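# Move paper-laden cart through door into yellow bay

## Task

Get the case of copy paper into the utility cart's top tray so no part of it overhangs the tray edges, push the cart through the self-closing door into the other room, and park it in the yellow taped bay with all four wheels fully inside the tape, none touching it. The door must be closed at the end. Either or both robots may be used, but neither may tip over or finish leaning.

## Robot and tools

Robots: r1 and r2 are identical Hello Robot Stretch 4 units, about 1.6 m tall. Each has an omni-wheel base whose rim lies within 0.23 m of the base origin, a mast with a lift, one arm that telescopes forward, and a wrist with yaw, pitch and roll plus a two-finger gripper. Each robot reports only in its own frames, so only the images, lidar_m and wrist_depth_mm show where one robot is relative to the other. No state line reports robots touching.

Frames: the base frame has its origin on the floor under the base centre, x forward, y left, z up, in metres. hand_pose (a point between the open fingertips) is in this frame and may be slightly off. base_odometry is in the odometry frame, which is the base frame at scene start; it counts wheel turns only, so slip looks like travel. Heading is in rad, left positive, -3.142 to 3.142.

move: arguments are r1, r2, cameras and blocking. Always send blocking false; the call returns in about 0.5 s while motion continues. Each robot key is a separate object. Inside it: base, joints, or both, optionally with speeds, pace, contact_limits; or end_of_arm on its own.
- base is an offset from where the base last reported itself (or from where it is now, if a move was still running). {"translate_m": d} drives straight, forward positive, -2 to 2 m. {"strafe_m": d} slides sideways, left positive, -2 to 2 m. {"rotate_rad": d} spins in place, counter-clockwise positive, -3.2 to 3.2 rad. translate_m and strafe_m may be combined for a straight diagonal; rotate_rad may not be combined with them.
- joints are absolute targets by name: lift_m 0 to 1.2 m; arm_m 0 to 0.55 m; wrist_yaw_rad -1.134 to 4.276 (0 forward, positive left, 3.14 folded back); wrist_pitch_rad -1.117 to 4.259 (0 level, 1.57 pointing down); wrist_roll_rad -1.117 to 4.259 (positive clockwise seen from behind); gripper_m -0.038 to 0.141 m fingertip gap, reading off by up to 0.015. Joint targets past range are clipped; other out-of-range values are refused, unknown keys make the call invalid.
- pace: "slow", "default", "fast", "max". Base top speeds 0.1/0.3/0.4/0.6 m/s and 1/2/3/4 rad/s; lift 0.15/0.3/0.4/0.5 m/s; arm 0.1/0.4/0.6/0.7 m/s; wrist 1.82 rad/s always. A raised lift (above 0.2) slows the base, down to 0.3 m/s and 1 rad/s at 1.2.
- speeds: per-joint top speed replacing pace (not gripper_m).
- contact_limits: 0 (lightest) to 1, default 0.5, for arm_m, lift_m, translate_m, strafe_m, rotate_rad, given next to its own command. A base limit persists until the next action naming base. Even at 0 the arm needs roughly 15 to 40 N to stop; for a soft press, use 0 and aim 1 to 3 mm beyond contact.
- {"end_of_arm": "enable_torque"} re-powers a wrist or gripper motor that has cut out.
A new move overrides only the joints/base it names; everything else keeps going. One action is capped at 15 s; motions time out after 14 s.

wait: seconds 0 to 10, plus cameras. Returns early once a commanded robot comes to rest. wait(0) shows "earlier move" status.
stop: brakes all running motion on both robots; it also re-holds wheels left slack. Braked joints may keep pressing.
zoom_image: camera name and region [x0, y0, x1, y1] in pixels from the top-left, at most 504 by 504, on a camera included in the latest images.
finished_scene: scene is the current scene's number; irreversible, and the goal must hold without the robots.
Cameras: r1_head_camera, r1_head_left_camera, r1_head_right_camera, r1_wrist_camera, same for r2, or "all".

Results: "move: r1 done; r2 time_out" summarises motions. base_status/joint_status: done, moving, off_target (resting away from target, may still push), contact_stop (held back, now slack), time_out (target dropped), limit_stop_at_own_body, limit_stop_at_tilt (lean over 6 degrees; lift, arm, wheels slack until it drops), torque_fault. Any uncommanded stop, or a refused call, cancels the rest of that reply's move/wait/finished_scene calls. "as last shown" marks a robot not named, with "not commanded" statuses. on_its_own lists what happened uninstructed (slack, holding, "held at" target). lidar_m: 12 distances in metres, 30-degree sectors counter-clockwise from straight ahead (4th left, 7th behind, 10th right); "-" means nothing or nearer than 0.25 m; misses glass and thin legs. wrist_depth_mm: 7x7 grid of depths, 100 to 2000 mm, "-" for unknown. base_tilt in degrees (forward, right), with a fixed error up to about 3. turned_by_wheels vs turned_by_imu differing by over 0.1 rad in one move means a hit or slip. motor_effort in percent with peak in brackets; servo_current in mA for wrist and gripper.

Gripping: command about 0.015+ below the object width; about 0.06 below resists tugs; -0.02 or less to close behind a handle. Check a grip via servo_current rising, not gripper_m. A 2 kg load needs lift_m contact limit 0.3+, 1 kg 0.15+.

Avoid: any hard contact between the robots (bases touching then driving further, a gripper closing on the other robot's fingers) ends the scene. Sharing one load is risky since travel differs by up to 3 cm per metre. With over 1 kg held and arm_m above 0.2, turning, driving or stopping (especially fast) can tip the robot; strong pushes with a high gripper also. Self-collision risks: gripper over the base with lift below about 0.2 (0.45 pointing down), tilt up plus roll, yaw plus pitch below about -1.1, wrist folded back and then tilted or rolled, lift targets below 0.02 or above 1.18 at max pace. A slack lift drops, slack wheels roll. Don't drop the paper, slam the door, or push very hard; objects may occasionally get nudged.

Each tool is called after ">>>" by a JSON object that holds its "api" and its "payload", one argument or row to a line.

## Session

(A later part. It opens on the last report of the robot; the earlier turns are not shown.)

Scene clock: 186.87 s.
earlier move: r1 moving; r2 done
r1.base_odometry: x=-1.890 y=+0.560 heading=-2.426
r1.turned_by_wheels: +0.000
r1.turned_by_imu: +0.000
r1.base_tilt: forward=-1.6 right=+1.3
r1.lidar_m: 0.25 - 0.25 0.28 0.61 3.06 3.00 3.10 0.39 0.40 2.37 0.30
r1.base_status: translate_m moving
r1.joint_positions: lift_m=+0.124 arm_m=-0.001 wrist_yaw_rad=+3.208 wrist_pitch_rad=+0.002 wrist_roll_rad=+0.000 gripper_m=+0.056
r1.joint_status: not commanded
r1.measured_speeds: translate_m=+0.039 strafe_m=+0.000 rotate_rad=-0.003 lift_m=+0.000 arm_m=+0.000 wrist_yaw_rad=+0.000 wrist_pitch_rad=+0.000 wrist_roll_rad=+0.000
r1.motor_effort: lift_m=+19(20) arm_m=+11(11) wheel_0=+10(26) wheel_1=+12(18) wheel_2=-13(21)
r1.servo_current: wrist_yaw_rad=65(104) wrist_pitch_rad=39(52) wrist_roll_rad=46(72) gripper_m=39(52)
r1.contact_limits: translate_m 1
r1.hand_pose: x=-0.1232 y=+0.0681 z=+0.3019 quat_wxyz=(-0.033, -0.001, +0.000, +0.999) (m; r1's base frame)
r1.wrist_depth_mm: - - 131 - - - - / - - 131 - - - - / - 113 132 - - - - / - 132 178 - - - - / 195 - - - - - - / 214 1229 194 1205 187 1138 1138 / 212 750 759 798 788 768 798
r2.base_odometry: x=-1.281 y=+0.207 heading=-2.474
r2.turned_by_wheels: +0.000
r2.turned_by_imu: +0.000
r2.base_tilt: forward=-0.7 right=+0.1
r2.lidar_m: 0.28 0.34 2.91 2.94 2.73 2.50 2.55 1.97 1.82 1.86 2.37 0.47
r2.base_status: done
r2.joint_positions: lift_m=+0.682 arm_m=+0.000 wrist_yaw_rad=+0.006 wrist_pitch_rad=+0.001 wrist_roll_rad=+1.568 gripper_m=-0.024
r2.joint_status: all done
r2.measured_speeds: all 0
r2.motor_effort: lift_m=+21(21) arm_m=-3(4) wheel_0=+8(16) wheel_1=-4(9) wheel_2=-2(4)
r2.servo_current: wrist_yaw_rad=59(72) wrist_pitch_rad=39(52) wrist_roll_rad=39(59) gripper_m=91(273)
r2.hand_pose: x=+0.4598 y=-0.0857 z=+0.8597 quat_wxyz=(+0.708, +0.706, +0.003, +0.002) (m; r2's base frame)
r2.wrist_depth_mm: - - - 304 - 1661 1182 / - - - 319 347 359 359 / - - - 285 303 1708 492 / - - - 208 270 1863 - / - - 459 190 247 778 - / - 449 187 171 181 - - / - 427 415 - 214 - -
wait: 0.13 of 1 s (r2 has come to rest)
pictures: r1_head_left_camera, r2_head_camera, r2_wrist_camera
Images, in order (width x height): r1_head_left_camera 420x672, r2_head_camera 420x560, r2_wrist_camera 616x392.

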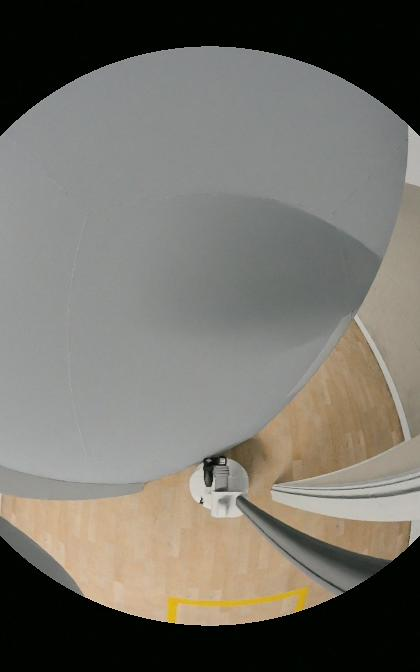

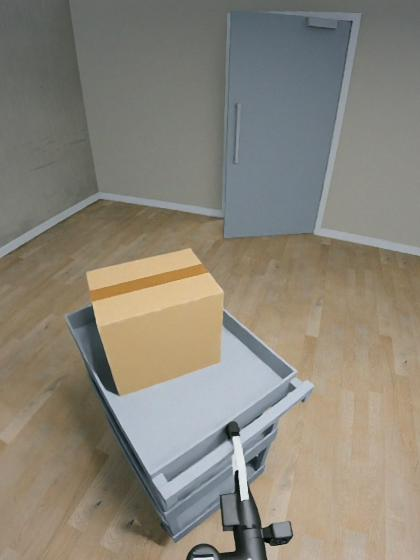

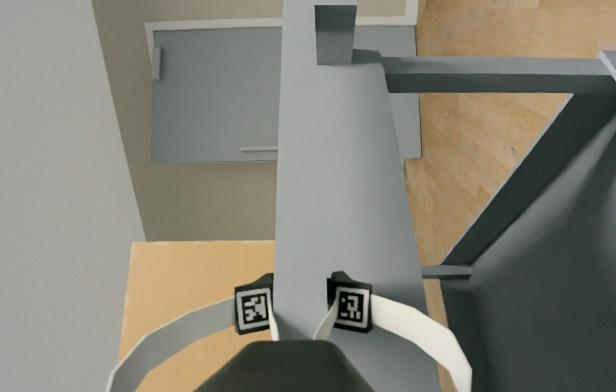

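>>> {"api": "move", "payload": {
  "r1": {"base":{"translate_m":0.7},"pace":"slow","contact_limits":{"translate_m":1.0}},
  "r2": {"base":{"rotate_rad":0.5},"pace":"slow"},
  "blocking": false,
  "cameras": []
}}

>>> {"api": "wait", "payload": {
  "seconds": 3,
  "cameras": ["r2_head_camera"]
}}

>>> {"api": "move", "payload": {
  "r2": {"base":{"strafe_m":-0.35},"pace":"slow"},
  "blocking": false,
  "cameras": []
}}

>>> {"api": "wait", "payload": {
  "seconds": 5,
  "cameras": ["r1_head_left_camera","r2_head_camera"]
}}

Scene clock: 194.33 s.
earlier move: r1 done
move: r1 moving; r2 moving
r1.base_odometry: x=-1.904 y=+0.548 heading=-2.425
r1.turned_by_wheels: +0.001
r1.turned_by_imu: +0.001
r1.base_tilt: forward=-1.6 right=+1.3
r1.lidar_m: 0.25 - 0.25 0.27 0.61 3.11 3.03 3.12 0.41 0.41 2.38 0.31
r1.base_status: translate_m moving
r1.joint_positions: lift_m=+0.124 arm_m=-0.001 wrist_yaw_rad=+3.208 wrist_pitch_rad=+0.002 wrist_roll_rad=+0.000 gripper_m=+0.056
r1.joint_status: not commanded
r1.measured_speeds: translate_m=+0.050 strafe_m=+0.000 rotate_rad=+0.001 lift_m=+0.000 arm_m=+0.000 wrist_yaw_rad=+0.000 wrist_pitch_rad=+0.000 wrist_roll_rad=+0.000
r1.motor_effort: lift_m=+20(20) arm_m=+11(11) wheel_0=+11(14) wheel_1=+17(17) wheel_2=-17(18)
r1.servo_current: wrist_yaw_rad=78(98) wrist_pitch_rad=46(52) wrist_roll_rad=46(65) gripper_m=39(52)
r1.contact_limits: translate_m 1
r1.hand_pose: x=-0.1232 y=+0.0681 z=+0.3019 quat_wxyz=(-0.033, -0.001, +0.000, +0.999) (m; r1's base frame)
r1.wrist_depth_mm: - - 131 - - - - / - - 130 - - - - / - 112 131 - - - - / - 132 176 - - - - / 195 - - - - - - / 213 1205 192 1182 188 1160 1118 / 212 750 759 798 788 768 809
r2.base_odometry: x=-1.280 y=+0.208 heading=-2.351
r2.turned_by_wheels: +0.123
r2.turned_by_imu: +0.119
r2.base_tilt: forward=-0.7 right=+0.1
r2.lidar_m: 0.32 0.47 2.90 3.05 2.62 2.50 2.56 1.90 1.82 1.90 2.66 0.48
r2.base_status: rotate_rad moving
r2.joint_positions: lift_m=+0.682 arm_m=+0.000 wrist_yaw_rad=-0.017 wrist_pitch_rad=+0.001 wrist_roll_rad=+1.568 gripper_m=-0.024
r2.joint_status: not commanded
r2.measured_speeds: translate_m=+0.000 strafe_m=+0.000 rotate_rad=+0.487 lift_m=+0.000 arm_m=+0.000 wrist_yaw_rad=-0.040 wrist_pitch_rad=+0.000 wrist_roll_rad=+0.000
r2.motor_effort: lift_m=+21(21) arm_m=-2(4) wheel_0=-13(14) wheel_1=-9(10) wheel_2=-20(20)
r2.servo_current: wrist_yaw_rad=111(111) wrist_pitch_rad=33(46) wrist_roll_rad=59(59) gripper_m=91(98)
r2.hand_pose: x=+0.4577 y=-0.0924 z=+0.8597 quat_wxyz=(+0.708, +0.706, -0.006, -0.007) (m; r2's base frame)
r2.wrist_depth_mm: - - - 301 347 1366 1042 / - - - 300 324 1499 418 / - - - 218 290 1708 500 / - - - 198 259 1708 - / - 459 452 184 240 842 - / - 442 187 166 179 - - / - 427 421 - 211 - -
pictures: none
No camera images: "cameras" was empty.

Scene clock: 195.53 s.
earlier move: r1 moving; r2 done
r1.base_odometry: x=-1.985 y=+0.477 heading=-2.425
r1.turned_by_wheels: +0.000
r1.turned_by_imu: +0.000
r1.base_tilt: forward=-1.6 right=+1.3
r1.lidar_m: 0.25 - 0.25 0.25 0.48 3.21 3.12 3.24 0.45 0.70 2.40 0.37
r1.base_status: translate_m moving
r1.joint_positions: lift_m=+0.124 arm_m=-0.001 wrist_yaw_rad=+3.208 wrist_pitch_rad=+0.002 wrist_roll_rad=+0.000 gripper_m=+0.056
r1.joint_status: not commanded
r1.measured_speeds: translate_m=+0.099 strafe_m=-0.001 rotate_rad=+0.002 lift_m=+0.000 arm_m=+0.000 wrist_yaw_rad=+0.000 wrist_pitch_rad=+0.000 wrist_roll_rad=+0.000
r1.motor_effort: lift_m=+19(20) arm_m=+11(11) wheel_0=+5(14) wheel_1=+14(17) wheel_2=-13(18)
r1.servo_current: wrist_yaw_rad=85(98) wrist_pitch_rad=46(52) wrist_roll_rad=52(65) gripper_m=39(52)
r1.contact_limits: translate_m 1
r1.hand_pose: x=-0.1232 y=+0.0681 z=+0.3019 quat_wxyz=(-0.033, -0.001, +0.000, +0.999) (m; r1's base frame)
r1.wrist_depth_mm: - - 131 - - - - / - - 131 - - - - / - 113 132 - - - - / - 132 179 - - - - / 198 - - - - - - / 214 1205 194 1182 187 1160 1118 / 212 759 759 788 798 768 820
r2.base_odometry: x=-1.280 y=+0.207 heading=-1.975
r2.turned_by_wheels: +0.375
r2.turned_by_imu: +0.358
r2.base_tilt: forward=-0.7 right=+0.1
r2.lidar_m: 0.41 2.92 2.91 2.75 2.49 2.54 2.01 1.81 1.83 2.29 3.07 0.42
r2.base_status: done
r2.joint_positions: lift_m=+0.682 arm_m=+0.000 wrist_yaw_rad=-0.008 wrist_pitch_rad=+0.001 wrist_roll_rad=+1.568 gripper_m=-0.024
r2.joint_status: not commanded
r2.measured_speeds: all 0
r2.motor_effort: lift_m=+21(21) arm_m=-3(4) wheel_0=-5(15) wheel_1=-3(10) wheel_2=-7(24)
r2.servo_current: wrist_yaw_rad=65(111) wrist_pitch_rad=46(46) wrist_roll_rad=52(65) gripper_m=85(98)
r2.hand_pose: x=+0.4586 y=-0.0898 z=+0.8597 quat_wxyz=(+0.708, +0.706, -0.003, -0.003) (m; r2's base frame)
r2.wrist_depth_mm: - - - 147 202 707 - / - 407 404 151 208 778 - / - 427 424 156 215 - - / - 466 452 161 221 - - / - - 488 168 230 - - / - - 187 173 181 1808 525 / - - - - - 1863 473
wait: 1.20 of 3 s (r2 has come to rest)
pictures: r2_head_camera
Images, in order (width x height): r2_head_camera 420x560.

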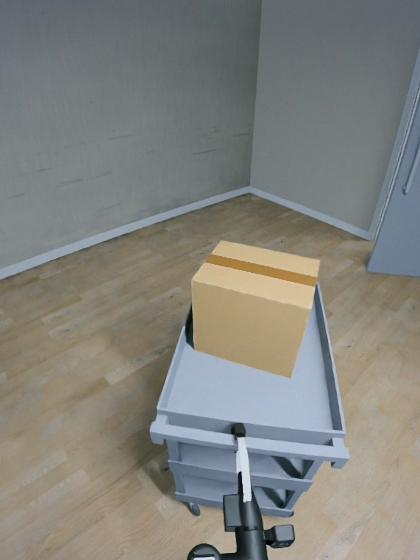

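Scene clock: 196.03 s.
earlier move: r1 moving
move: r2 moving
r1.base_odometry: x=-2.023 y=+0.444 heading=-2.424
r1.turned_by_wheels: +0.001
r1.turned_by_imu: +0.001
r1.base_tilt: forward=-1.6 right=+1.3
r1.lidar_m: 0.25 0.25 0.25 0.25 0.44 3.26 3.18 3.29 0.47 0.98 2.40 0.40
r1.base_status: translate_m moving
r1.joint_positions: lift_m=+0.124 arm_m=+0.000 wrist_yaw_rad=+3.197 wrist_pitch_rad=+0.002 wrist_roll_rad=+0.000 gripper_m=+0.056
r1.joint_status: not commanded
r1.measured_speeds: translate_m=+0.099 strafe_m=-0.001 rotate_rad=+0.006 lift_m=+0.000 arm_m=+0.000 wrist_yaw_rad=+0.000 wrist_pitch_rad=+0.000 wrist_roll_rad=+0.000
r1.motor_effort: lift_m=+19(20) arm_m=+5(11) wheel_0=+8(11) wheel_1=+15(17) wheel_2=-12(15)
r1.servo_current: wrist_yaw_rad=39(98) wrist_pitch_rad=46(52) wrist_roll_rad=52(65) gripper_m=39(46)
r1.contact_limits: translate_m 1
r1.hand_pose: x=-0.1219 y=+0.0714 z=+0.3019 quat_wxyz=(-0.027, -0.001, +0.000, +1.000) (m; r1's base frame)
r1.wrist_depth_mm: - 133 133 - - - - / - 116 132 - - - - / - 113 137 - - - - / - 134 185 - - - - / 205 1983 - - - - - / 220 1182 193 1160 187 1138 1118 / 218 750 759 798 788 768 798
r2.base_odometry: x=-1.294 y=+0.213 heading=-1.975
r2.turned_by_wheels: +0.001
r2.turned_by_imu: +0.001
r2.base_tilt: forward=-0.7 right=+0.0
r2.lidar_m: 0.42 0.44 2.93 2.76 2.51 2.54 1.99 1.82 1.84 2.29 3.05 0.40
r2.base_status: strafe_m moving
r2.joint_positions: lift_m=+0.682 arm_m=+0.000 wrist_yaw_rad=-0.002 wrist_pitch_rad=+0.001 wrist_roll_rad=+1.568 gripper_m=-0.024
r2.joint_status: not commanded
r2.measured_speeds: translate_m=+0.000 strafe_m=-0.056 rotate_rad=+0.001 lift_m=+0.000 arm_m=+0.000 wrist_yaw_rad=+0.020 wrist_pitch_rad=+0.000 wrist_roll_rad=+0.000
r2.motor_effort: lift_m=+21(21) arm_m=-3(4) wheel_0=+11(12) wheel_1=-5(8) wheel_2=+0(5)
r2.servo_current: wrist_yaw_rad=59(59) wrist_pitch_rad=39(46) wrist_roll_rad=39(59) gripper_m=78(91)
r2.hand_pose: x=+0.4591 y=-0.0881 z=+0.8597 quat_wxyz=(+0.708, +0.706, +0.000, -0.001) (m; r2's base frame)
r2.wrist_depth_mm: - - - 144 199 732 - / - 404 404 148 206 768 - / - 424 418 153 212 - - / - 462 449 158 221 - - / - - 488 166 229 - - / - - 188 171 180 1708 - / - - - - - - 473
pictures: none
No camera images: "cameras" was empty.

Scene clock: 200.17 s.
earlier move: r1 moving; r2 done
r1.base_odometry: x=-2.335 y=+0.173 heading=-2.425
r1.turned_by_wheels: -0.001
r1.turned_by_imu: -0.001
r1.base_tilt: forward=-1.6 right=+1.3
r1.lidar_m: 1.62 0.25 - 0.25 0.26 0.65 3.62 0.74 0.90 2.29 2.40 3.30
r1.base_status: translate_m moving
r1.joint_positions: lift_m=+0.124 arm_m=+0.000 wrist_yaw_rad=+3.197 wrist_pitch_rad=+0.002 wrist_roll_rad=+0.000 gripper_m=+0.056
r1.joint_status: not commanded
r1.measured_speeds: translate_m=+0.099 strafe_m=+0.000 rotate_rad=+0.001 lift_m=+0.000 arm_m=+0.000 wrist_yaw_rad=+0.000 wrist_pitch_rad=+0.000 wrist_roll_rad=+0.000
r1.motor_effort: lift_m=+19(20) arm_m=+5(11) wheel_0=+2(11) wheel_1=+10(17) wheel_2=-8(15)
r1.servo_current: wrist_yaw_rad=33(98) wrist_pitch_rad=46(52) wrist_roll_rad=46(72) gripper_m=39(52)
r1.contact_limits: translate_m 1
r1.hand_pose: x=-0.1219 y=+0.0715 z=+0.3019 quat_wxyz=(-0.027, -0.001, +0.000, +1.000) (m; r1's base frame)
r1.wrist_depth_mm: - 132 132 - - - - / - 116 133 - - - - / - 113 137 - - - - / - 133 185 - - - - / 206 1708 - - - - 1863 / 220 1078 194 1205 187 1160 1025 / 217 741 759 788 788 759 759
r2.base_odometry: x=-1.602 y=+0.345 heading=-1.975
r2.turned_by_wheels: +0.000
r2.turned_by_imu: +0.003
r2.base_tilt: forward=-0.7 right=+0.1
r2.lidar_m: 0.35 0.35 3.17 3.01 2.77 2.76 1.77 1.61 1.64 2.04 2.91 0.41
r2.base_status: done
r2.joint_positions: lift_m=+0.682 arm_m=+0.000 wrist_yaw_rad=+0.008 wrist_pitch_rad=+0.001 wrist_roll_rad=+1.568 gripper_m=-0.024
r2.joint_status: not commanded
r2.measured_speeds: all 0
r2.motor_effort: lift_m=+21(21) arm_m=-3(4) wheel_0=+5(19) wheel_1=-5(8) wheel_2=+1(5)
r2.servo_current: wrist_yaw_rad=59(72) wrist_pitch_rad=39(46) wrist_roll_rad=39(59) gripper_m=91(91)
r2.hand_pose: x=+0.4600 y=-0.0850 z=+0.8597 quat_wxyz=(+0.708, +0.706, +0.003, +0.003) (m; r2's base frame)
r2.wrist_depth_mm: - - - 277 283 1397 1118 / - - - 206 272 1756 1182 / - - - 198 258 1708 - / - - 455 189 249 842 - / - 452 452 181 238 831 - / - 452 185 174 180 - - / - - 442 - 224 - -
wait: 4.13 of 5 s (r2 has come to rest)
pictures: r1_head_left_camera, r2_head_camera
Images, in order (width x height): r1_head_left_camera 420x672, r2_head_camera 420x560.

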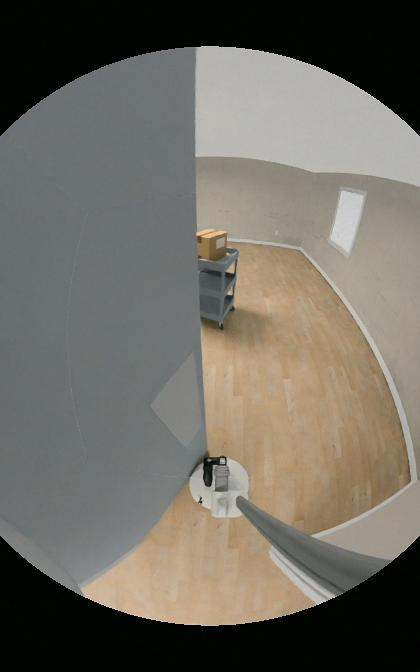

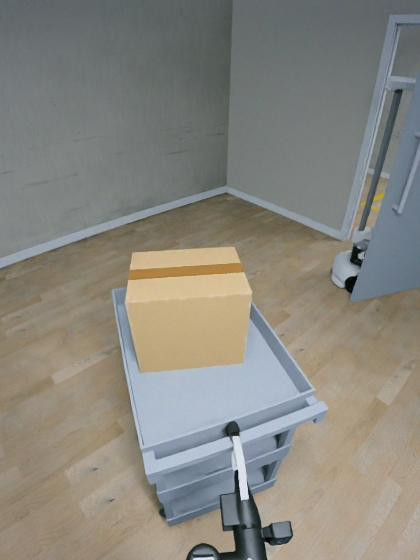

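>>> {"api": "move", "payload": {
  "r1": {"base":{"translate_m":0.75},"pace":"slow","contact_limits":{"translate_m":1.0}},
  "r2": {"base":{"rotate_rad":0.45},"pace":"slow"},
  "blocking": false,
  "cameras": []
}}

>>> {"api": "wait", "payload": {
  "seconds": 3,
  "cameras": []
}}

>>> {"api": "move", "payload": {
  "r2": {"base":{"strafe_m":-0.42},"pace":"slow"},
  "blocking": false,
  "cameras": []
}}

>>> {"api": "wait", "payload": {
  "seconds": 5,
  "cameras": ["r1_head_left_camera","r1_head_camera","r2_head_camera"]
}}

Scene clock: 208.87 s.
earlier move: r1 done
move: r1 moving; r2 moving
r1.base_odometry: x=-2.432 y=+0.088 heading=-2.425
r1.turned_by_wheels: +0.000
r1.turned_by_imu: +0.000
r1.base_tilt: forward=-1.6 right=+1.3
r1.lidar_m: 1.48 1.74 2.75 0.25 0.25 0.54 3.75 0.86 1.09 2.31 2.42 3.33
r1.base_status: translate_m moving
r1.joint_positions: lift_m=+0.124 arm_m=+0.000 wrist_yaw_rad=+3.197 wrist_pitch_rad=+0.002 wrist_roll_rad=+0.000 gripper_m=+0.056
r1.joint_status: not commanded
r1.measured_speeds: translate_m=+0.048 strafe_m=+0.000 rotate_rad=+0.000 lift_m=+0.000 arm_m=+0.000 wrist_yaw_rad=+0.000 wrist_pitch_rad=+0.000 wrist_roll_rad=+0.000
r1.motor_effort: lift_m=+19(20) arm_m=+4(5) wheel_0=+2(5) wheel_1=+10(11) wheel_2=-9(10)
r1.servo_current: wrist_yaw_rad=46(65) wrist_pitch_rad=46(52) wrist_roll_rad=39(59) gripper_m=39(46)
r1.contact_limits: translate_m 1
r1.hand_pose: x=-0.1219 y=+0.0715 z=+0.3019 quat_wxyz=(-0.027, -0.001, +0.000, +1.000) (m; r1's base frame)
r1.wrist_depth_mm: - 133 132 - - - - / - 116 133 - - - 488 / - 114 137 - - - 504 / - 134 185 - - - 512 / 204 1756 - - - - 512 / 213 1078 193 1182 188 1205 788 / 218 750 750 788 778 778 603
r2.base_odometry: x=-1.602 y=+0.345 heading=-1.851
r2.turned_by_wheels: +0.124
r2.turned_by_imu: +0.120
r2.base_tilt: forward=-0.7 right=+0.1
r2.lidar_m: 0.36 3.14 3.22 2.90 2.78 2.34 1.70 1.60 1.68 2.24 2.35 0.46
r2.base_status: rotate_rad moving
r2.joint_positions: lift_m=+0.682 arm_m=+0.000 wrist_yaw_rad=-0.013 wrist_pitch_rad=+0.001 wrist_roll_rad=+1.568 gripper_m=-0.024
r2.joint_status: not commanded
r2.measured_speeds: translate_m=-0.003 strafe_m=-0.001 rotate_rad=+0.493 lift_m=+0.000 arm_m=+0.000 wrist_yaw_rad=-0.018 wrist_pitch_rad=+0.000 wrist_roll_rad=+0.000
r2.motor_effort: lift_m=+21(21) arm_m=-3(4) wheel_0=-14(14) wheel_1=-7(11) wheel_2=-18(18)
r2.servo_current: wrist_yaw_rad=78(85) wrist_pitch_rad=39(46) wrist_roll_rad=46(59) gripper_m=78(91)
r2.hand_pose: x=+0.4581 y=-0.0912 z=+0.8597 quat_wxyz=(+0.708, +0.706, -0.004, -0.005) (m; r2's base frame)
r2.wrist_depth_mm: - - - 202 267 1661 1160 / - - - 195 256 1756 504 / - - - 188 250 854 - / - 452 449 183 242 842 - / - 452 452 179 235 788 - / - 459 186 173 180 - - / - - 459 - 225 - -
pictures: none
No camera images: "cameras" was empty.

Scene clock: 210.00 s.
earlier move: r1 moving; r2 done
r1.base_odometry: x=-2.508 y=+0.022 heading=-2.425
r1.turned_by_wheels: +0.000
r1.turned_by_imu: +0.000
r1.base_tilt: forward=-1.6 right=+1.3
r1.lidar_m: 1.40 1.79 2.54 0.25 0.26 0.51 3.87 0.93 1.25 2.31 2.37 3.31
r1.base_status: translate_m moving
r1.joint_positions: lift_m=+0.124 arm_m=+0.000 wrist_yaw_rad=+3.197 wrist_pitch_rad=+0.002 wrist_roll_rad=+0.000 gripper_m=+0.056
r1.joint_status: not commanded
r1.measured_speeds: translate_m=+0.100 strafe_m=+0.001 rotate_rad=+0.003 lift_m=+0.000 arm_m=+0.000 wrist_yaw_rad=+0.000 wrist_pitch_rad=+0.000 wrist_roll_rad=+0.000
r1.motor_effort: lift_m=+19(20) arm_m=+4(5) wheel_0=+2(6) wheel_1=+10(12) wheel_2=-6(10)
r1.servo_current: wrist_yaw_rad=52(72) wrist_pitch_rad=46(52) wrist_roll_rad=52(72) gripper_m=39(46)
r1.contact_limits: translate_m 1
r1.hand_pose: x=-0.1219 y=+0.0715 z=+0.3019 quat_wxyz=(-0.027, -0.001, +0.000, +1.000) (m; r1's base frame)
r1.wrist_depth_mm: - 133 132 - - - 459 / - 116 133 - - - 469 / - 114 137 - - - 413 / - 134 185 - - - 413 / 205 1025 - - - - 413 / 213 1042 194 1160 187 1138 477 / 218 750 759 788 788 759 477
r2.base_odometry: x=-1.602 y=+0.345 heading=-1.527
r2.turned_by_wheels: +0.325
r2.turned_by_imu: +0.315
r2.base_tilt: forward=-0.7 right=+0.1
r2.lidar_m: 0.42 3.13 3.19 2.78 2.77 1.87 1.61 1.60 1.94 3.03 0.45 0.39
r2.base_status: done
r2.joint_positions: lift_m=+0.682 arm_m=+0.000 wrist_yaw_rad=-0.011 wrist_pitch_rad=+0.001 wrist_roll_rad=+1.568 gripper_m=-0.024
r2.joint_status: not commanded
r2.measured_speeds: all 0
r2.motor_effort: lift_m=+20(21) arm_m=-4(4) wheel_0=-8(15) wheel_1=-5(11) wheel_2=-7(19)
r2.servo_current: wrist_yaw_rad=59(85) wrist_pitch_rad=33(46) wrist_roll_rad=46(59) gripper_m=78(91)
r2.hand_pose: x=+0.4583 y=-0.0906 z=+0.8597 quat_wxyz=(+0.708, +0.706, -0.004, -0.004) (m; r2's base frame)
r2.wrist_depth_mm: - 362 364 121 176 - - / - 382 384 125 185 - - / - 433 424 135 198 - - / - - 473 145 211 - - / - - 530 155 228 1756 - / - - 185 171 172 1618 484 / - - - - - 1808 1182
wait: 1.13 of 3 s (r2 has come to rest)
pictures: none
No camera images: "cameras" was empty.

Scene clock: 210.50 s.
earlier move: r1 moving
move: r2 moving
r1.base_odometry: x=-2.546 y=-0.011 heading=-2.425
r1.turned_by_wheels: +0.000
r1.turned_by_imu: +0.000
r1.base_tilt: forward=-1.6 right=+1.3
r1.lidar_m: 1.32 1.73 2.52 0.25 0.25 0.47 3.95 1.00 1.34 2.30 2.41 3.35
r1.base_status: translate_m moving
r1.joint_positions: lift_m=+0.124 arm_m=+0.000 wrist_yaw_rad=+3.196 wrist_pitch_rad=+0.002 wrist_roll_rad=+0.000 gripper_m=+0.056
r1.joint_status: not commanded
r1.measured_speeds: translate_m=+0.102 strafe_m=+0.001 rotate_rad=+0.000 lift_m=+0.000 arm_m=+0.000 wrist_yaw_rad=+0.000 wrist_pitch_rad=+0.000 wrist_roll_rad=+0.000
r1.motor_effort: lift_m=+19(19) arm_m=+4(5) wheel_0=+3(6) wheel_1=+9(11) wheel_2=-5(6)
r1.servo_current: wrist_yaw_rad=52(52) wrist_pitch_rad=52(52) wrist_roll_rad=52(65) gripper_m=46(46)
r1.contact_limits: translate_m 1
r1.hand_pose: x=-0.1219 y=+0.0715 z=+0.3019 quat_wxyz=(-0.027, -0.001, +0.000, +1.000) (m; r1's base frame)
r1.wrist_depth_mm: - 133 132 - - - 404 / - 116 133 - - - 413 / - 114 137 - - - 421 / - 134 186 - - - 427 / 205 1098 - - - - 427 / 213 1060 194 1182 187 1138 421 / 218 750 759 788 778 759 421
r2.base_odometry: x=-1.616 y=+0.344 heading=-1.526
r2.turned_by_wheels: +0.000
r2.turned_by_imu: +0.001
r2.base_tilt: forward=-0.7 right=+0.1
r2.lidar_m: 0.44 3.15 3.17 2.79 2.80 1.85 1.61 1.63 1.93 3.02 2.06 0.39
r2.base_status: strafe_m moving
r2.joint_positions: lift_m=+0.682 arm_m=+0.000 wrist_yaw_rad=-0.003 wrist_pitch_rad=+0.001 wrist_roll_rad=+1.568 gripper_m=-0.024
r2.joint_status: not commanded
r2.measured_speeds: translate_m=+0.000 strafe_m=-0.056 rotate_rad=+0.002 lift_m=+0.000 arm_m=+0.000 wrist_yaw_rad=+0.012 wrist_pitch_rad=+0.000 wrist_roll_rad=+0.000
r2.motor_effort: lift_m=+21(21) arm_m=-4(4) wheel_0=+11(11) wheel_1=-5(10) wheel_2=+0(5)
r2.servo_current: wrist_yaw_rad=52(78) wrist_pitch_rad=39(46) wrist_roll_rad=46(59) gripper_m=98(98)
r2.hand_pose: x=+0.4591 y=-0.0882 z=+0.8597 quat_wxyz=(+0.708, +0.706, -0.001, -0.001) (m; r2's base frame)
r2.wrist_depth_mm: - 355 362 115 172 - - / - 379 379 123 181 - - / - 430 424 131 194 - - / - - 477 141 208 - - / - - 535 153 225 1708 - / - - 187 169 180 1618 484 / - - - - 265 - 1182
pictures: none
No camera images: "cameras" was empty.

Scene clock: 215.37 s.
earlier move: r1 moving; r2 done
r1.base_odometry: x=-2.913 y=-0.331 heading=-2.425
r1.turned_by_wheels: +0.000
r1.turned_by_imu: +0.000
r1.base_tilt: forward=-1.6 right=+1.3
r1.lidar_m: 0.70 0.79 2.47 2.40 1.94 1.38 1.22 1.19 2.04 2.31 2.41 3.33
r1.base_status: translate_m moving
r1.joint_positions: lift_m=+0.124 arm_m=+0.000 wrist_yaw_rad=+3.196 wrist_pitch_rad=+0.002 wrist_roll_rad=+0.000 gripper_m=+0.056
r1.joint_status: not commanded
r1.measured_speeds: translate_m=+0.101 strafe_m=+0.000 rotate_rad=+0.001 lift_m=+0.000 arm_m=+0.000 wrist_yaw_rad=+0.000 wrist_pitch_rad=+0.000 wrist_roll_rad=+0.000
r1.motor_effort: lift_m=+19(20) arm_m=+4(5) wheel_0=+5(7) wheel_1=+4(15) wheel_2=-4(7)
r1.servo_current: wrist_yaw_rad=46(72) wrist_pitch_rad=39(52) wrist_roll_rad=52(65) gripper_m=46(52)
r1.contact_limits: translate_m 1
r1.hand_pose: x=-0.1219 y=+0.0715 z=+0.3019 quat_wxyz=(-0.027, -0.001, +0.000, +1.000) (m; r1's base frame)
r1.wrist_depth_mm: - 134 134 - - - - / - 116 134 - - - - / - 121 152 - - - - / 111 135 181 - - - - / 137 - - - - - - / 230 1182 193 1160 187 1138 1118 / 228 750 759 788 798 778 809
r2.base_odometry: x=-2.021 y=+0.326 heading=-1.526
r2.turned_by_wheels: +0.000
r2.turned_by_imu: +0.003
r2.base_tilt: forward=-0.7 right=+0.0
r2.lidar_m: 0.37 0.38 3.61 3.19 2.88 1.75 1.53 1.52 1.81 2.63 1.36 0.42
r2.base_status: done
r2.joint_positions: lift_m=+0.682 arm_m=+0.000 wrist_yaw_rad=+0.008 wrist_pitch_rad=+0.001 wrist_roll_rad=+1.568 gripper_m=-0.024
r2.joint_status: not commanded
r2.measured_speeds: all 0
r2.motor_effort: lift_m=+21(21) arm_m=-4(4) wheel_0=+6(20) wheel_1=-3(10) wheel_2=+0(5)
r2.servo_current: wrist_yaw_rad=65(78) wrist_pitch_rad=39(46) wrist_roll_rad=52(72) gripper_m=78(98)
r2.hand_pose: x=+0.4600 y=-0.0852 z=+0.8597 quat_wxyz=(+0.708, +0.706, +0.003, +0.002) (m; r2's base frame)
r2.wrist_depth_mm: - - - 180 240 1661 1160 / - - - 178 239 1661 - / - - 504 177 236 842 - / - 449 449 235 236 842 - / - 462 459 175 235 - - / - - 187 174 180 - - / - - 484 - - - -
wait: 4.87 of 5 s (r2 has come to rest)
pictures: r1_head_camera, r1_head_left_camera, r2_head_camera
Images, in order (width x height): r1_head_camera 420x560, r1_head_left_camera 420x672, r2_head_camera 420x560.

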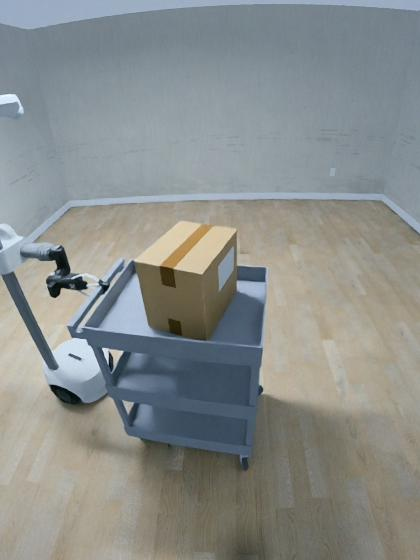

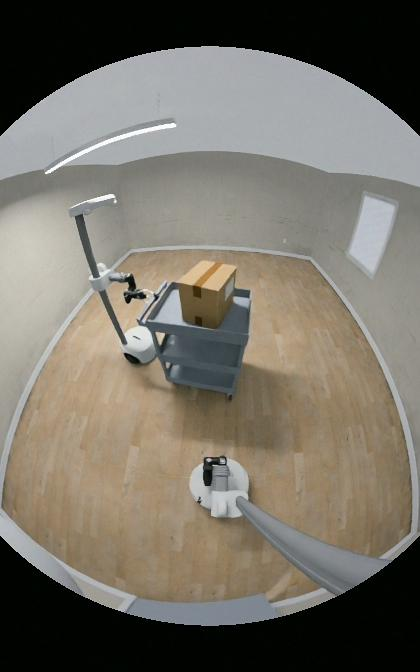

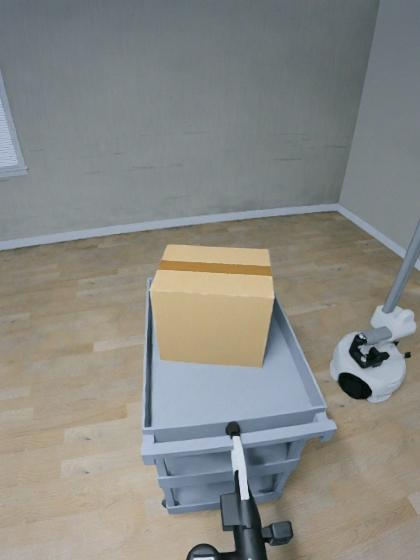

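>>> {"api": "move", "payload": {
  "r1": {"base":{"rotate_rad":3.14},"joints":{"lift_m":0.87,"wrist_yaw_rad":0,"gripper_m":0.12}},
  "r2": {"base":{"rotate_rad":0.4},"pace":"slow"},
  "blocking": false,
  "cameras": []
}}

>>> {"api": "wait", "payload": {
  "seconds": 2,
  "cameras": []
}}

>>> {"api": "wait", "payload": {
  "seconds": 2,
  "cameras": ["r1_head_camera","r1_wrist_camera","r2_head_camera"]
}}

Scene clock: 223.70 s.
earlier move: r1 done
move: r1 moving; r2 moving
r1.base_odometry: x=-2.988 y=-0.396 heading=-2.173
r1.turned_by_wheels: +0.252
r1.turned_by_imu: +0.253
r1.base_tilt: forward=-1.6 right=+1.3
r1.lidar_m: 0.61 0.83 2.42 2.42 1.70 1.48 1.48 1.75 2.33 2.30 2.73 0.61
r1.base_status: rotate_rad moving
r1.joint_positions: lift_m=+0.162 arm_m=+0.000 wrist_yaw_rad=+2.607 wrist_pitch_rad=+0.002 wrist_roll_rad=+0.000 gripper_m=+0.075
r1.joint_status: lift_m moving; wrist_yaw_rad moving; gripper_m moving
r1.measured_speeds: translate_m=+0.000 strafe_m=+0.000 rotate_rad=+0.980 lift_m=+0.146 arm_m=+0.000 wrist_yaw_rad=-1.820 wrist_pitch_rad=+0.000 wrist_roll_rad=+0.000
r1.motor_effort: lift_m=+26(26) arm_m=+4(5) wheel_0=-7(9) wheel_1=-5(8) wheel_2=-6(8)
r1.servo_current: wrist_yaw_rad=117(117) wrist_pitch_rad=46(46) wrist_roll_rad=59(72) gripper_m=85(85)
r1.hand_pose: x=-0.0328 y=+0.2221 z=+0.3395 quat_wxyz=(+0.264, -0.001, +0.000, +0.965) (m; r1's base frame)
r1.wrist_depth_mm: - - - - - - - / - - - - - - - / - - - - - - - / - - - - - - - / - - - - - 1708 1863 / 1160 1308 196 1308 190 1336 1182 / 931 820 831 151 842 820 878
r2.base_odometry: x=-2.022 y=+0.327 heading=-1.403
r2.turned_by_wheels: +0.124
r2.turned_by_imu: +0.120
r2.base_tilt: forward=-0.7 right=+0.1
r2.lidar_m: 0.41 3.27 3.41 3.18 2.43 1.63 1.51 1.56 1.99 2.62 1.20 0.43
r2.base_status: rotate_rad moving
r2.joint_positions: lift_m=+0.682 arm_m=+0.000 wrist_yaw_rad=-0.012 wrist_pitch_rad=+0.001 wrist_roll_rad=+1.568 gripper_m=-0.024
r2.joint_status: not commanded
r2.measured_speeds: translate_m=+0.001 strafe_m=+0.001 rotate_rad=+0.487 lift_m=+0.000 arm_m=+0.000 wrist_yaw_rad=-0.013 wrist_pitch_rad=+0.000 wrist_roll_rad=+0.000
r2.motor_effort: lift_m=+21(21) arm_m=-4(4) wheel_0=-17(17) wheel_1=-9(9) wheel_2=-17(17)
r2.servo_current: wrist_yaw_rad=72(72) wrist_pitch_rad=39(46) wrist_roll_rad=52(52) gripper_m=91(91)
r2.hand_pose: x=+0.4582 y=-0.0909 z=+0.8597 quat_wxyz=(+0.708, +0.706, -0.004, -0.005) (m; r2's base frame)
r2.wrist_depth_mm: - - - 168 227 1661 1160 / - - - 169 229 778 - / - 439 433 171 229 - - / - 455 442 231 230 - - / - - 466 172 233 - - / - - 187 173 180 - - / - - - - - - 504
pictures: none
No camera images: "cameras" was empty.

Scene clock: 224.77 s.
earlier move: r1 moving; r2 done
r1.base_odometry: x=-2.988 y=-0.396 heading=-0.285
r1.turned_by_wheels: +1.888
r1.turned_by_imu: +1.896
r1.base_tilt: forward=-1.6 right=+1.3
r1.lidar_m: 1.99 1.52 1.45 1.53 2.22 2.30 2.43 3.47 0.68 0.80 2.49 2.40
r1.base_status: rotate_rad moving
r1.joint_positions: lift_m=+0.445 arm_m=+0.000 wrist_yaw_rad=+0.666 wrist_pitch_rad=+0.002 wrist_roll_rad=+0.000 gripper_m=+0.120
r1.joint_status: lift_m moving; wrist_yaw_rad moving; the others done
r1.measured_speeds: translate_m=-0.001 strafe_m=+0.000 rotate_rad=+1.999 lift_m=+0.300 arm_m=+0.000 wrist_yaw_rad=-1.810 wrist_pitch_rad=+0.000 wrist_roll_rad=+0.000
r1.motor_effort: lift_m=+25(28) arm_m=+4(5) wheel_0=-5(10) wheel_1=-5(9) wheel_2=-6(8)
r1.servo_current: wrist_yaw_rad=104(124) wrist_pitch_rad=39(46) wrist_roll_rad=39(72) gripper_m=39(98)
r1.hand_pose: x=+0.4516 y=+0.1095 z=+0.6227 quat_wxyz=(+0.945, +0.000, +0.001, +0.327) (m; r1's base frame)
r1.wrist_depth_mm: - - - - - - - / - - - - - - - / - - - - - - - / - - - - - - - / - - - - - - - / - 193 - - 190 196 1863 / - 141 1281 143 1397 1336 1499
r2.base_odometry: x=-2.022 y=+0.326 heading=-1.128
r2.turned_by_wheels: +0.275
r2.turned_by_imu: +0.267
r2.base_tilt: forward=-0.7 right=+0.1
r2.lidar_m: 0.44 3.57 3.20 3.19 1.87 1.54 1.51 1.68 2.63 1.49 0.41 0.37
r2.base_status: done
r2.joint_positions: lift_m=+0.682 arm_m=+0.000 wrist_yaw_rad=-0.010 wrist_pitch_rad=+0.001 wrist_roll_rad=+1.568 gripper_m=-0.024
r2.joint_status: not commanded
r2.measured_speeds: all 0
r2.motor_effort: lift_m=+21(21) arm_m=-4(4) wheel_0=-9(17) wheel_1=-6(10) wheel_2=-8(17)
r2.servo_current: wrist_yaw_rad=72(72) wrist_pitch_rad=39(46) wrist_roll_rad=52(59) gripper_m=85(91)
r2.hand_pose: x=+0.4585 y=-0.0902 z=+0.8597 quat_wxyz=(+0.708, +0.706, -0.003, -0.004) (m; r2's base frame)
r2.wrist_depth_mm: - 345 345 108 164 - - / - 382 382 120 177 - - / - 436 427 127 190 - - / - - 488 138 206 - - / - - - 151 227 1756 521 / - - 186 169 180 1661 480 / - - - - - 1863 1182
wait: 1.07 of 2 s (r2 has come to rest)
pictures: none
No camera images: "cameras" was empty.

Scene clock: 226.77 s.
earlier move: r1 moving
r1.base_odometry: x=-2.988 y=-0.396 heading=+0.715
r1.turned_by_wheels: +0.999
r1.turned_by_imu: +1.006
r1.base_tilt: forward=-1.6 right=+1.3
r1.lidar_m: 1.45 1.47 2.12 2.29 2.38 3.25 0.64 0.79 1.33 2.43 2.11 1.54
r1.base_status: done
r1.joint_positions: lift_m=+0.870 arm_m=+0.000 wrist_yaw_rad=+0.003 wrist_pitch_rad=+0.002 wrist_roll_rad=+0.000 gripper_m=+0.120
r1.joint_status: lift_m moving; wrist_yaw_rad moving; the others done
r1.measured_speeds: all 0
r1.motor_effort: lift_m=+24(28) arm_m=+4(5) wheel_0=-3(10) wheel_1=+0(9) wheel_2=-1(8)
r1.servo_current: wrist_yaw_rad=20(124) wrist_pitch_rad=46(52) wrist_roll_rad=52(72) gripper_m=39(98)
r1.hand_pose: x=+0.4595 y=-0.0867 z=+1.0472 quat_wxyz=(+1.000, +0.000, +0.001, +0.001) (m; r1's base frame)
r1.wrist_depth_mm: - - - - - - - / - - - - - - - / - - - - - - - / - - - - - - - / - - - - - - - / - 195 - - 189 - - / - 140 - 139 - - -
r2.base_odometry: x=-2.022 y=+0.326 heading=-1.128
r2.turned_by_wheels: +0.000
r2.turned_by_imu: +0.000
r2.base_tilt: forward=-0.7 right=+0.1
r2.lidar_m: 0.43 3.54 3.20 3.19 1.88 1.52 1.51 1.69 2.65 1.77 0.41 0.37
r2.base_status: done
r2.joint_positions: lift_m=+0.682 arm_m=+0.000 wrist_yaw_rad=-0.010 wrist_pitch_rad=+0.001 wrist_roll_rad=+1.568 gripper_m=-0.024
r2.joint_status: not commanded
r2.measured_speeds: all 0
r2.motor_effort: lift_m=+21(21) arm_m=-4(4) wheel_0=-9(17) wheel_1=-6(10) wheel_2=-8(17)
r2.servo_current: wrist_yaw_rad=78(78) wrist_pitch_rad=39(46) wrist_roll_rad=46(59) gripper_m=85(91)
r2.hand_pose: x=+0.4585 y=-0.0902 z=+0.8597 quat_wxyz=(+0.708, +0.706, -0.003, -0.004) (m; r2's base frame)
r2.wrist_depth_mm: - 343 345 108 164 - - / - 379 382 120 176 - - / - 436 430 127 190 - - / - - 484 138 206 - - / - - - 151 226 1756 525 / - - 186 169 180 1661 480 / - - - - - 1921 1205
wait: 2.00 s; no rest
pictures: r1_head_camera, r1_wrist_camera, r2_head_camera
Images, in order (width x height): r1_head_camera 420x560, r1_wrist_camera 616x392, r2_head_camera 420x560.

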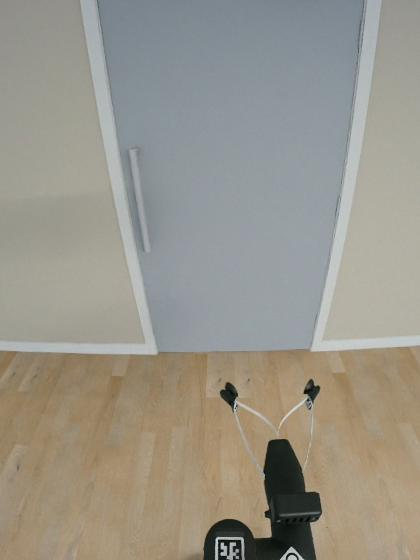

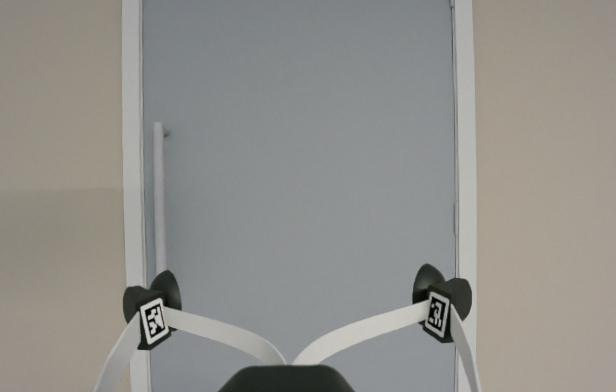

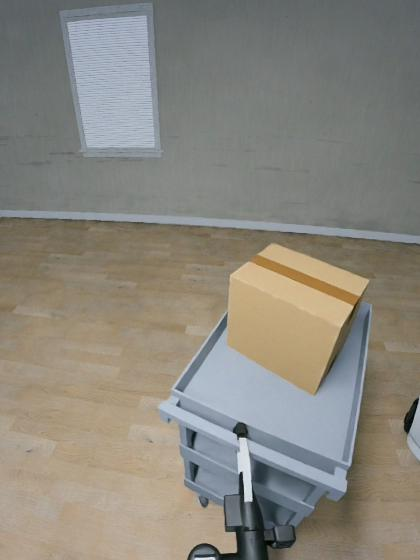

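>>> {"api": "move", "payload": {
  "r1": {"base":{"translate_m":0.6,"strafe_m":0.43}},
  "blocking": false,
  "cameras": []
}}

>>> {"api": "wait", "payload": {
  "seconds": 1,
  "cameras": []
}}

>>> {"api": "move", "payload": {
  "r2": {"base":{"strafe_m":-0.35},"pace":"slow"},
  "blocking": false,
  "cameras": []
}}

>>> {"api": "wait", "payload": {
  "seconds": 3,
  "cameras": ["r1_wrist_camera","r1_head_camera"]
}}

>>> {"api": "wait", "payload": {
  "seconds": 2.5,
  "cameras": ["r2_head_camera","r2_head_right_camera"]
}}

Scene clock: 236.37 s.
earlier move: r1 done
move: r1 moving
r1.base_odometry: x=-2.980 y=-0.362 heading=+0.715
r1.turned_by_wheels: +0.000
r1.turned_by_imu: +0.000
r1.base_tilt: forward=-1.6 right=+1.3
r1.lidar_m: 1.40 1.50 2.09 2.28 2.35 3.24 0.69 0.79 1.34 2.45 2.07 1.51
r1.base_status: translate_m moving; strafe_m moving
r1.joint_positions: lift_m=+0.870 arm_m=+0.000 wrist_yaw_rad=+0.002 wrist_pitch_rad=+0.002 wrist_roll_rad=+0.000 gripper_m=+0.120
r1.joint_status: all done
r1.measured_speeds: translate_m=+0.108 strafe_m=+0.079 rotate_rad=-0.007 lift_m=+0.000 arm_m=+0.000 wrist_yaw_rad=+0.000 wrist_pitch_rad=+0.000 wrist_roll_rad=+0.000
r1.motor_effort: lift_m=+24(24) arm_m=+4(4) wheel_0=-3(6) wheel_1=+9(10) wheel_2=-8(9)
r1.servo_current: wrist_yaw_rad=78(78) wrist_pitch_rad=39(46) wrist_roll_rad=52(59) gripper_m=46(46)
r1.hand_pose: x=+0.4595 y=-0.0867 z=+1.0472 quat_wxyz=(+1.000, +0.000, +0.001, +0.001) (m; r1's base frame)
r1.wrist_depth_mm: - - - - - - - / - - - - - - - / - - - - - 1255 - / - - - - - - - / - - - - - - - / - 198 - - 189 - - / - 140 - 140 - 1255 -
r2: as last shown
r2.lidar_m: 0.45 3.57 3.20 3.20 1.90 1.53 1.52 1.69 2.62 1.79 0.41 0.33
r2.motor_effort: lift_m=+21(21) arm_m=-4(4) wheel_0=-9(9) wheel_1=-6(6) wheel_2=-8(8)
r2.servo_current: wrist_yaw_rad=72(72) wrist_pitch_rad=39(46) wrist_roll_rad=46(59) gripper_m=91(91)
r2.wrist_depth_mm: - 343 345 108 164 - - / - 382 384 120 177 - - / - 439 430 127 190 - - / - - 492 138 207 - - / - - - 151 226 1756 525 / - - 186 170 180 1618 480 / - - - - - 1863 1205
pictures: none
No camera images: "cameras" was empty.

Scene clock: 237.37 s.
earlier move: r1 moving
r1.base_odometry: x=-2.921 y=-0.117 heading=+0.715
r1.turned_by_wheels: +0.000
r1.turned_by_imu: +0.001
r1.base_tilt: forward=-1.6 right=+1.3
r1.lidar_m: 1.16 1.26 1.77 2.10 2.23 3.06 0.90 0.99 1.72 2.59 1.78 1.30
r1.base_status: translate_m moving; strafe_m moving
r1.joint_positions: lift_m=+0.870 arm_m=+0.000 wrist_yaw_rad=+0.002 wrist_pitch_rad=+0.002 wrist_roll_rad=+0.000 gripper_m=+0.120
r1.joint_status: all done
r1.measured_speeds: translate_m=+0.243 strafe_m=+0.176 rotate_rad=+0.004 lift_m=+0.000 arm_m=+0.000 wrist_yaw_rad=+0.000 wrist_pitch_rad=+0.000 wrist_roll_rad=+0.000
r1.motor_effort: lift_m=+24(24) arm_m=+4(4) wheel_0=-5(6) wheel_1=+6(10) wheel_2=-4(9)
r1.servo_current: wrist_yaw_rad=39(78) wrist_pitch_rad=39(46) wrist_roll_rad=59(59) gripper_m=46(46)
r1.hand_pose: x=+0.4595 y=-0.0867 z=+1.0472 quat_wxyz=(+1.000, +0.000, +0.001, +0.001) (m; r1's base frame)
r1.wrist_depth_mm: - - - - - - - / - - - - - - - / - - - - - - - / - - - - - - - / - - - - - - - / - 193 - - 190 - - / - 140 - 139 - - -
r2.base_odometry: x=-2.022 y=+0.326 heading=-1.128
r2.turned_by_wheels: +0.000
r2.turned_by_imu: +0.000
r2.base_tilt: forward=-0.7 right=+0.1
r2.lidar_m: 0.43 3.57 3.21 3.17 1.88 1.53 1.51 1.71 2.64 2.63 0.38 0.37
r2.base_status: not commanded
r2.joint_positions: lift_m=+0.682 arm_m=+0.000 wrist_yaw_rad=-0.010 wrist_pitch_rad=+0.001 wrist_roll_rad=+1.568 gripper_m=-0.024
r2.joint_status: not commanded
r2.measured_speeds: all 0
r2.motor_effort: lift_m=+21(21) arm_m=-4(4) wheel_0=-9(9) wheel_1=-6(6) wheel_2=-8(8)
r2.servo_current: wrist_yaw_rad=72(78) wrist_pitch_rad=39(46) wrist_roll_rad=46(59) gripper_m=85(91)
r2.hand_pose: x=+0.4585 y=-0.0902 z=+0.8597 quat_wxyz=(+0.708, +0.706, -0.003, -0.004) (m; r2's base frame)
r2.wrist_depth_mm: - 345 345 108 164 - - / - 382 382 120 177 - - / - 442 430 127 191 - - / - - 488 138 206 - - / - - - 151 226 1756 525 / - - 186 170 180 1618 484 / - - - - - 1863 1182
wait: 1.00 s; no rest
pictures: none
No camera images: "cameras" was empty.

Scene clock: 237.87 s.
earlier move: r1 moving
move: r2 moving
r1.base_odometry: x=-2.886 y=+0.029 heading=+0.715
r1.turned_by_wheels: +0.000
r1.turned_by_imu: +0.001
r1.base_tilt: forward=-1.6 right=+1.3
r1.lidar_m: 1.05 1.17 1.60 2.04 2.13 2.92 1.03 1.07 2.79 2.69 1.61 1.19
r1.base_status: translate_m moving; strafe_m moving
r1.joint_positions: lift_m=+0.870 arm_m=+0.000 wrist_yaw_rad=+0.002 wrist_pitch_rad=+0.002 wrist_roll_rad=+0.000 gripper_m=+0.120
r1.joint_status: not commanded
r1.measured_speeds: translate_m=+0.244 strafe_m=+0.175 rotate_rad=+0.001 lift_m=+0.000 arm_m=+0.000 wrist_yaw_rad=+0.000 wrist_pitch_rad=+0.000 wrist_roll_rad=+0.000
r1.motor_effort: lift_m=+24(24) arm_m=+4(4) wheel_0=-2(5) wheel_1=+5(7) wheel_2=-5(6)
r1.servo_current: wrist_yaw_rad=59(59) wrist_pitch_rad=39(46) wrist_roll_rad=39(59) gripper_m=46(46)
r1.hand_pose: x=+0.4595 y=-0.0867 z=+1.0472 quat_wxyz=(+1.000, +0.000, +0.001, +0.001) (m; r1's base frame)
r1.wrist_depth_mm: - - - - - - - / - - - - - - - / - - - - - - - / - - - - - - - / - - - - - - - / - 194 - - 189 - - / - 140 - 139 - - -
r2.base_odometry: x=-2.034 y=+0.320 heading=-1.128
r2.turned_by_wheels: +0.000
r2.turned_by_imu: +0.000
r2.base_tilt: forward=-0.7 right=+0.1
r2.lidar_m: 0.44 3.56 3.23 3.22 1.90 1.50 1.52 1.69 2.62 2.59 1.68 0.36
r2.base_status: strafe_m moving
r2.joint_positions: lift_m=+0.682 arm_m=+0.000 wrist_yaw_rad=-0.003 wrist_pitch_rad=+0.001 wrist_roll_rad=+1.568 gripper_m=-0.024
r2.joint_status: not commanded
r2.measured_speeds: translate_m=+0.000 strafe_m=-0.055 rotate_rad=+0.001 lift_m=+0.000 arm_m=+0.000 wrist_yaw_rad=+0.025 wrist_pitch_rad=+0.000 wrist_roll_rad=+0.000
r2.motor_effort: lift_m=+21(21) arm_m=-4(4) wheel_0=+10(10) wheel_1=-7(10) wheel_2=+0(6)
r2.servo_current: wrist_yaw_rad=59(72) wrist_pitch_rad=39(46) wrist_roll_rad=46(59) gripper_m=91(91)
r2.hand_pose: x=+0.4590 y=-0.0884 z=+0.8597 quat_wxyz=(+0.708, +0.706, -0.001, -0.002) (m; r2's base frame)
r2.wrist_depth_mm: - 343 342 105 160 - - / - 379 377 115 172 - - / - 439 430 121 186 - - / - - 492 133 204 - - / - - - 147 224 1756 517 / - - 187 167 180 1618 480 / - - - - - 1756 1182
pictures: none
No camera images: "cameras" was empty.

Scene clock: 239.70 s.
earlier move: r1 done; r2 moving
r1.base_odometry: x=-2.816 y=+0.322 heading=+0.715
r1.turned_by_wheels: +0.000
r1.turned_by_imu: +0.001
r1.base_tilt: forward=-1.6 right=+1.3
r1.lidar_m: 0.80 0.91 1.26 1.86 1.96 2.70 1.28 1.30 1.96 2.86 1.29 0.92
r1.base_status: done
r1.joint_positions: lift_m=+0.870 arm_m=+0.000 wrist_yaw_rad=+0.002 wrist_pitch_rad=+0.002 wrist_roll_rad=+0.000 gripper_m=+0.120
r1.joint_status: not commanded
r1.measured_speeds: all 0
r1.motor_effort: lift_m=+24(24) arm_m=+4(4) wheel_0=-2(8) wheel_1=+0(7) wheel_2=-1(6)
r1.servo_current: wrist_yaw_rad=52(72) wrist_pitch_rad=39(52) wrist_roll_rad=39(65) gripper_m=39(52)
r1.hand_pose: x=+0.4595 y=-0.0867 z=+1.0472 quat_wxyz=(+1.000, +0.000, +0.001, +0.001) (m; r1's base frame)
r1.wrist_depth_mm: - - - - - - - / - - - - - - - / - - - - - - - / - - - - - - - / - - - - - - - / - 195 - 591 190 - - / - 140 - 139 - - -
r2.base_odometry: x=-2.193 y=+0.245 heading=-1.128
r2.turned_by_wheels: +0.000
r2.turned_by_imu: +0.001
r2.base_tilt: forward=-0.7 right=+0.0
r2.lidar_m: 0.39 0.48 3.41 3.37 1.92 1.56 1.53 1.71 2.44 2.43 1.79 0.39
r2.base_status: strafe_m moving
r2.joint_positions: lift_m=+0.682 arm_m=+0.000 wrist_yaw_rad=+0.010 wrist_pitch_rad=+0.001 wrist_roll_rad=+1.568 gripper_m=-0.024
r2.joint_status: not commanded
r2.measured_speeds: translate_m=+0.000 strafe_m=-0.100 rotate_rad=-0.002 lift_m=+0.000 arm_m=+0.000 wrist_yaw_rad=+0.000 wrist_pitch_rad=+0.000 wrist_roll_rad=+0.000
r2.motor_effort: lift_m=+21(21) arm_m=-4(4) wheel_0=+7(20) wheel_1=-6(10) wheel_2=+0(6)
r2.servo_current: wrist_yaw_rad=65(78) wrist_pitch_rad=39(46) wrist_roll_rad=46(59) gripper_m=91(91)
r2.hand_pose: x=+0.4602 y=-0.0845 z=+0.8597 quat_wxyz=(+0.708, +0.706, +0.004, +0.003) (m; r2's base frame)
r2.wrist_depth_mm: - - - 135 189 - - / - 392 394 141 198 768 - / - 424 418 148 207 - - / - 469 459 155 219 - - / - - 496 164 227 - - / - - 187 170 180 1618 496 / - - - - - - 1205
wait: 1.83 of 3 s (r1 has come to rest)
pictures: r1_head_camera, r1_wrist_camera
Images, in order (width x height): r1_head_camera 420x560, r1_wrist_camera 616x392.

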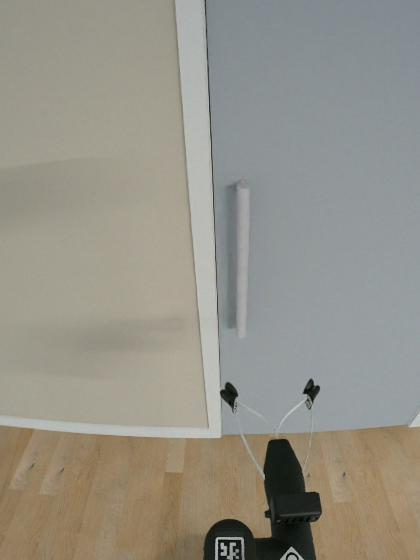

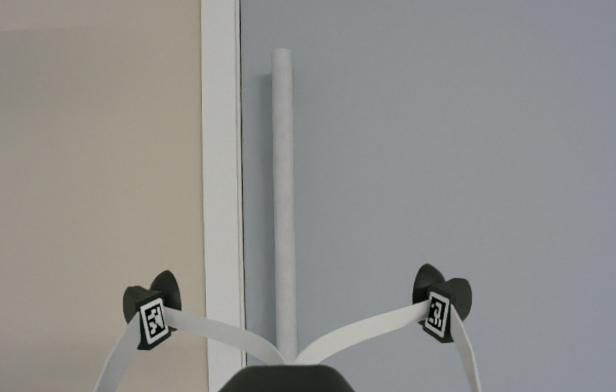

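Scene clock: 242.03 s.
earlier move: r2 done
r1.base_odometry: x=-2.816 y=+0.322 heading=+0.715
r1.turned_by_wheels: +0.000
r1.turned_by_imu: +0.000
r1.base_tilt: forward=-1.6 right=+1.3
r1.lidar_m: 0.82 0.91 1.25 1.87 1.92 2.68 1.25 1.26 1.72 2.85 1.29 0.91
r1.base_status: done
r1.joint_positions: lift_m=+0.870 arm_m=+0.000 wrist_yaw_rad=+0.002 wrist_pitch_rad=+0.002 wrist_roll_rad=+0.000 gripper_m=+0.120
r1.joint_status: not commanded
r1.measured_speeds: all 0
r1.motor_effort: lift_m=+24(24) arm_m=+4(4) wheel_0=-2(8) wheel_1=+0(7) wheel_2=-1(6)
r1.servo_current: wrist_yaw_rad=52(72) wrist_pitch_rad=46(52) wrist_roll_rad=46(65) gripper_m=46(52)
r1.hand_pose: x=+0.4595 y=-0.0867 z=+1.0472 quat_wxyz=(+1.000, +0.000, +0.001, +0.001) (m; r1's base frame)
r1.wrist_depth_mm: - - - - - - - / - - - - - - - / - - - - - - - / - - - - - - - / - - - - - - - / - 194 - 597 189 - - / - 140 - 139 - - -
r2.base_odometry: x=-2.338 y=+0.176 heading=-1.128
r2.turned_by_wheels: +0.000
r2.turned_by_imu: +0.001
r2.base_tilt: forward=-0.7 right=+0.1
r2.lidar_m: 0.40 0.40 3.55 3.53 1.97 1.61 1.56 1.74 2.30 2.29 1.67 0.44
r2.base_status: done
r2.joint_positions: lift_m=+0.682 arm_m=+0.000 wrist_yaw_rad=+0.010 wrist_pitch_rad=+0.001 wrist_roll_rad=+1.568 gripper_m=-0.024
r2.joint_status: not commanded
r2.measured_speeds: all 0
r2.motor_effort: lift_m=+20(21) arm_m=-3(4) wheel_0=+7(20) wheel_1=-4(10) wheel_2=-1(6)
r2.servo_current: wrist_yaw_rad=72(78) wrist_pitch_rad=39(46) wrist_roll_rad=46(59) gripper_m=85(91)
r2.hand_pose: x=+0.4602 y=-0.0845 z=+0.8597 quat_wxyz=(+0.708, +0.706, +0.004, +0.003) (m; r2's base frame)
r2.wrist_depth_mm: - - - 170 228 1661 1182 / - - - 171 230 1499 - / - - 433 172 231 - - / - 452 442 231 233 - - / - - 462 172 233 - - / - - 187 174 179 - - / - - 496 - - - 525
wait: 2.33 of 2.5 s (r2 has come to rest)
pictures: r2_head_camera, r2_head_right_camera
Images, in order (width x height): r2_head_camera 420x560, r2_head_right_camera 420x672.

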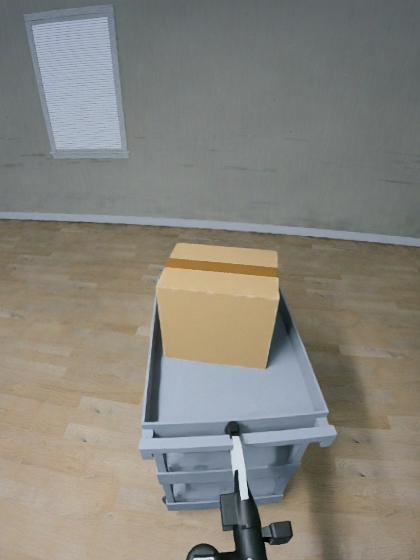

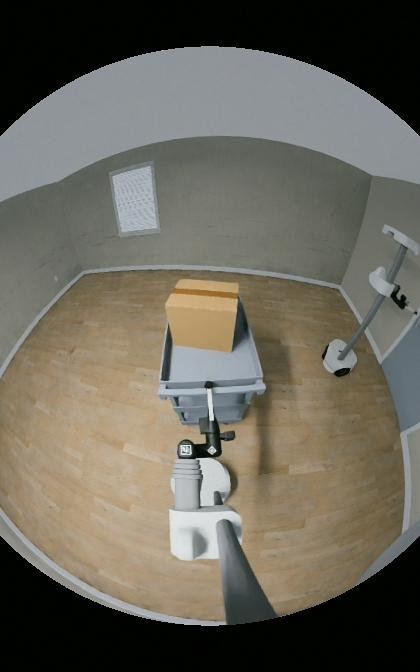

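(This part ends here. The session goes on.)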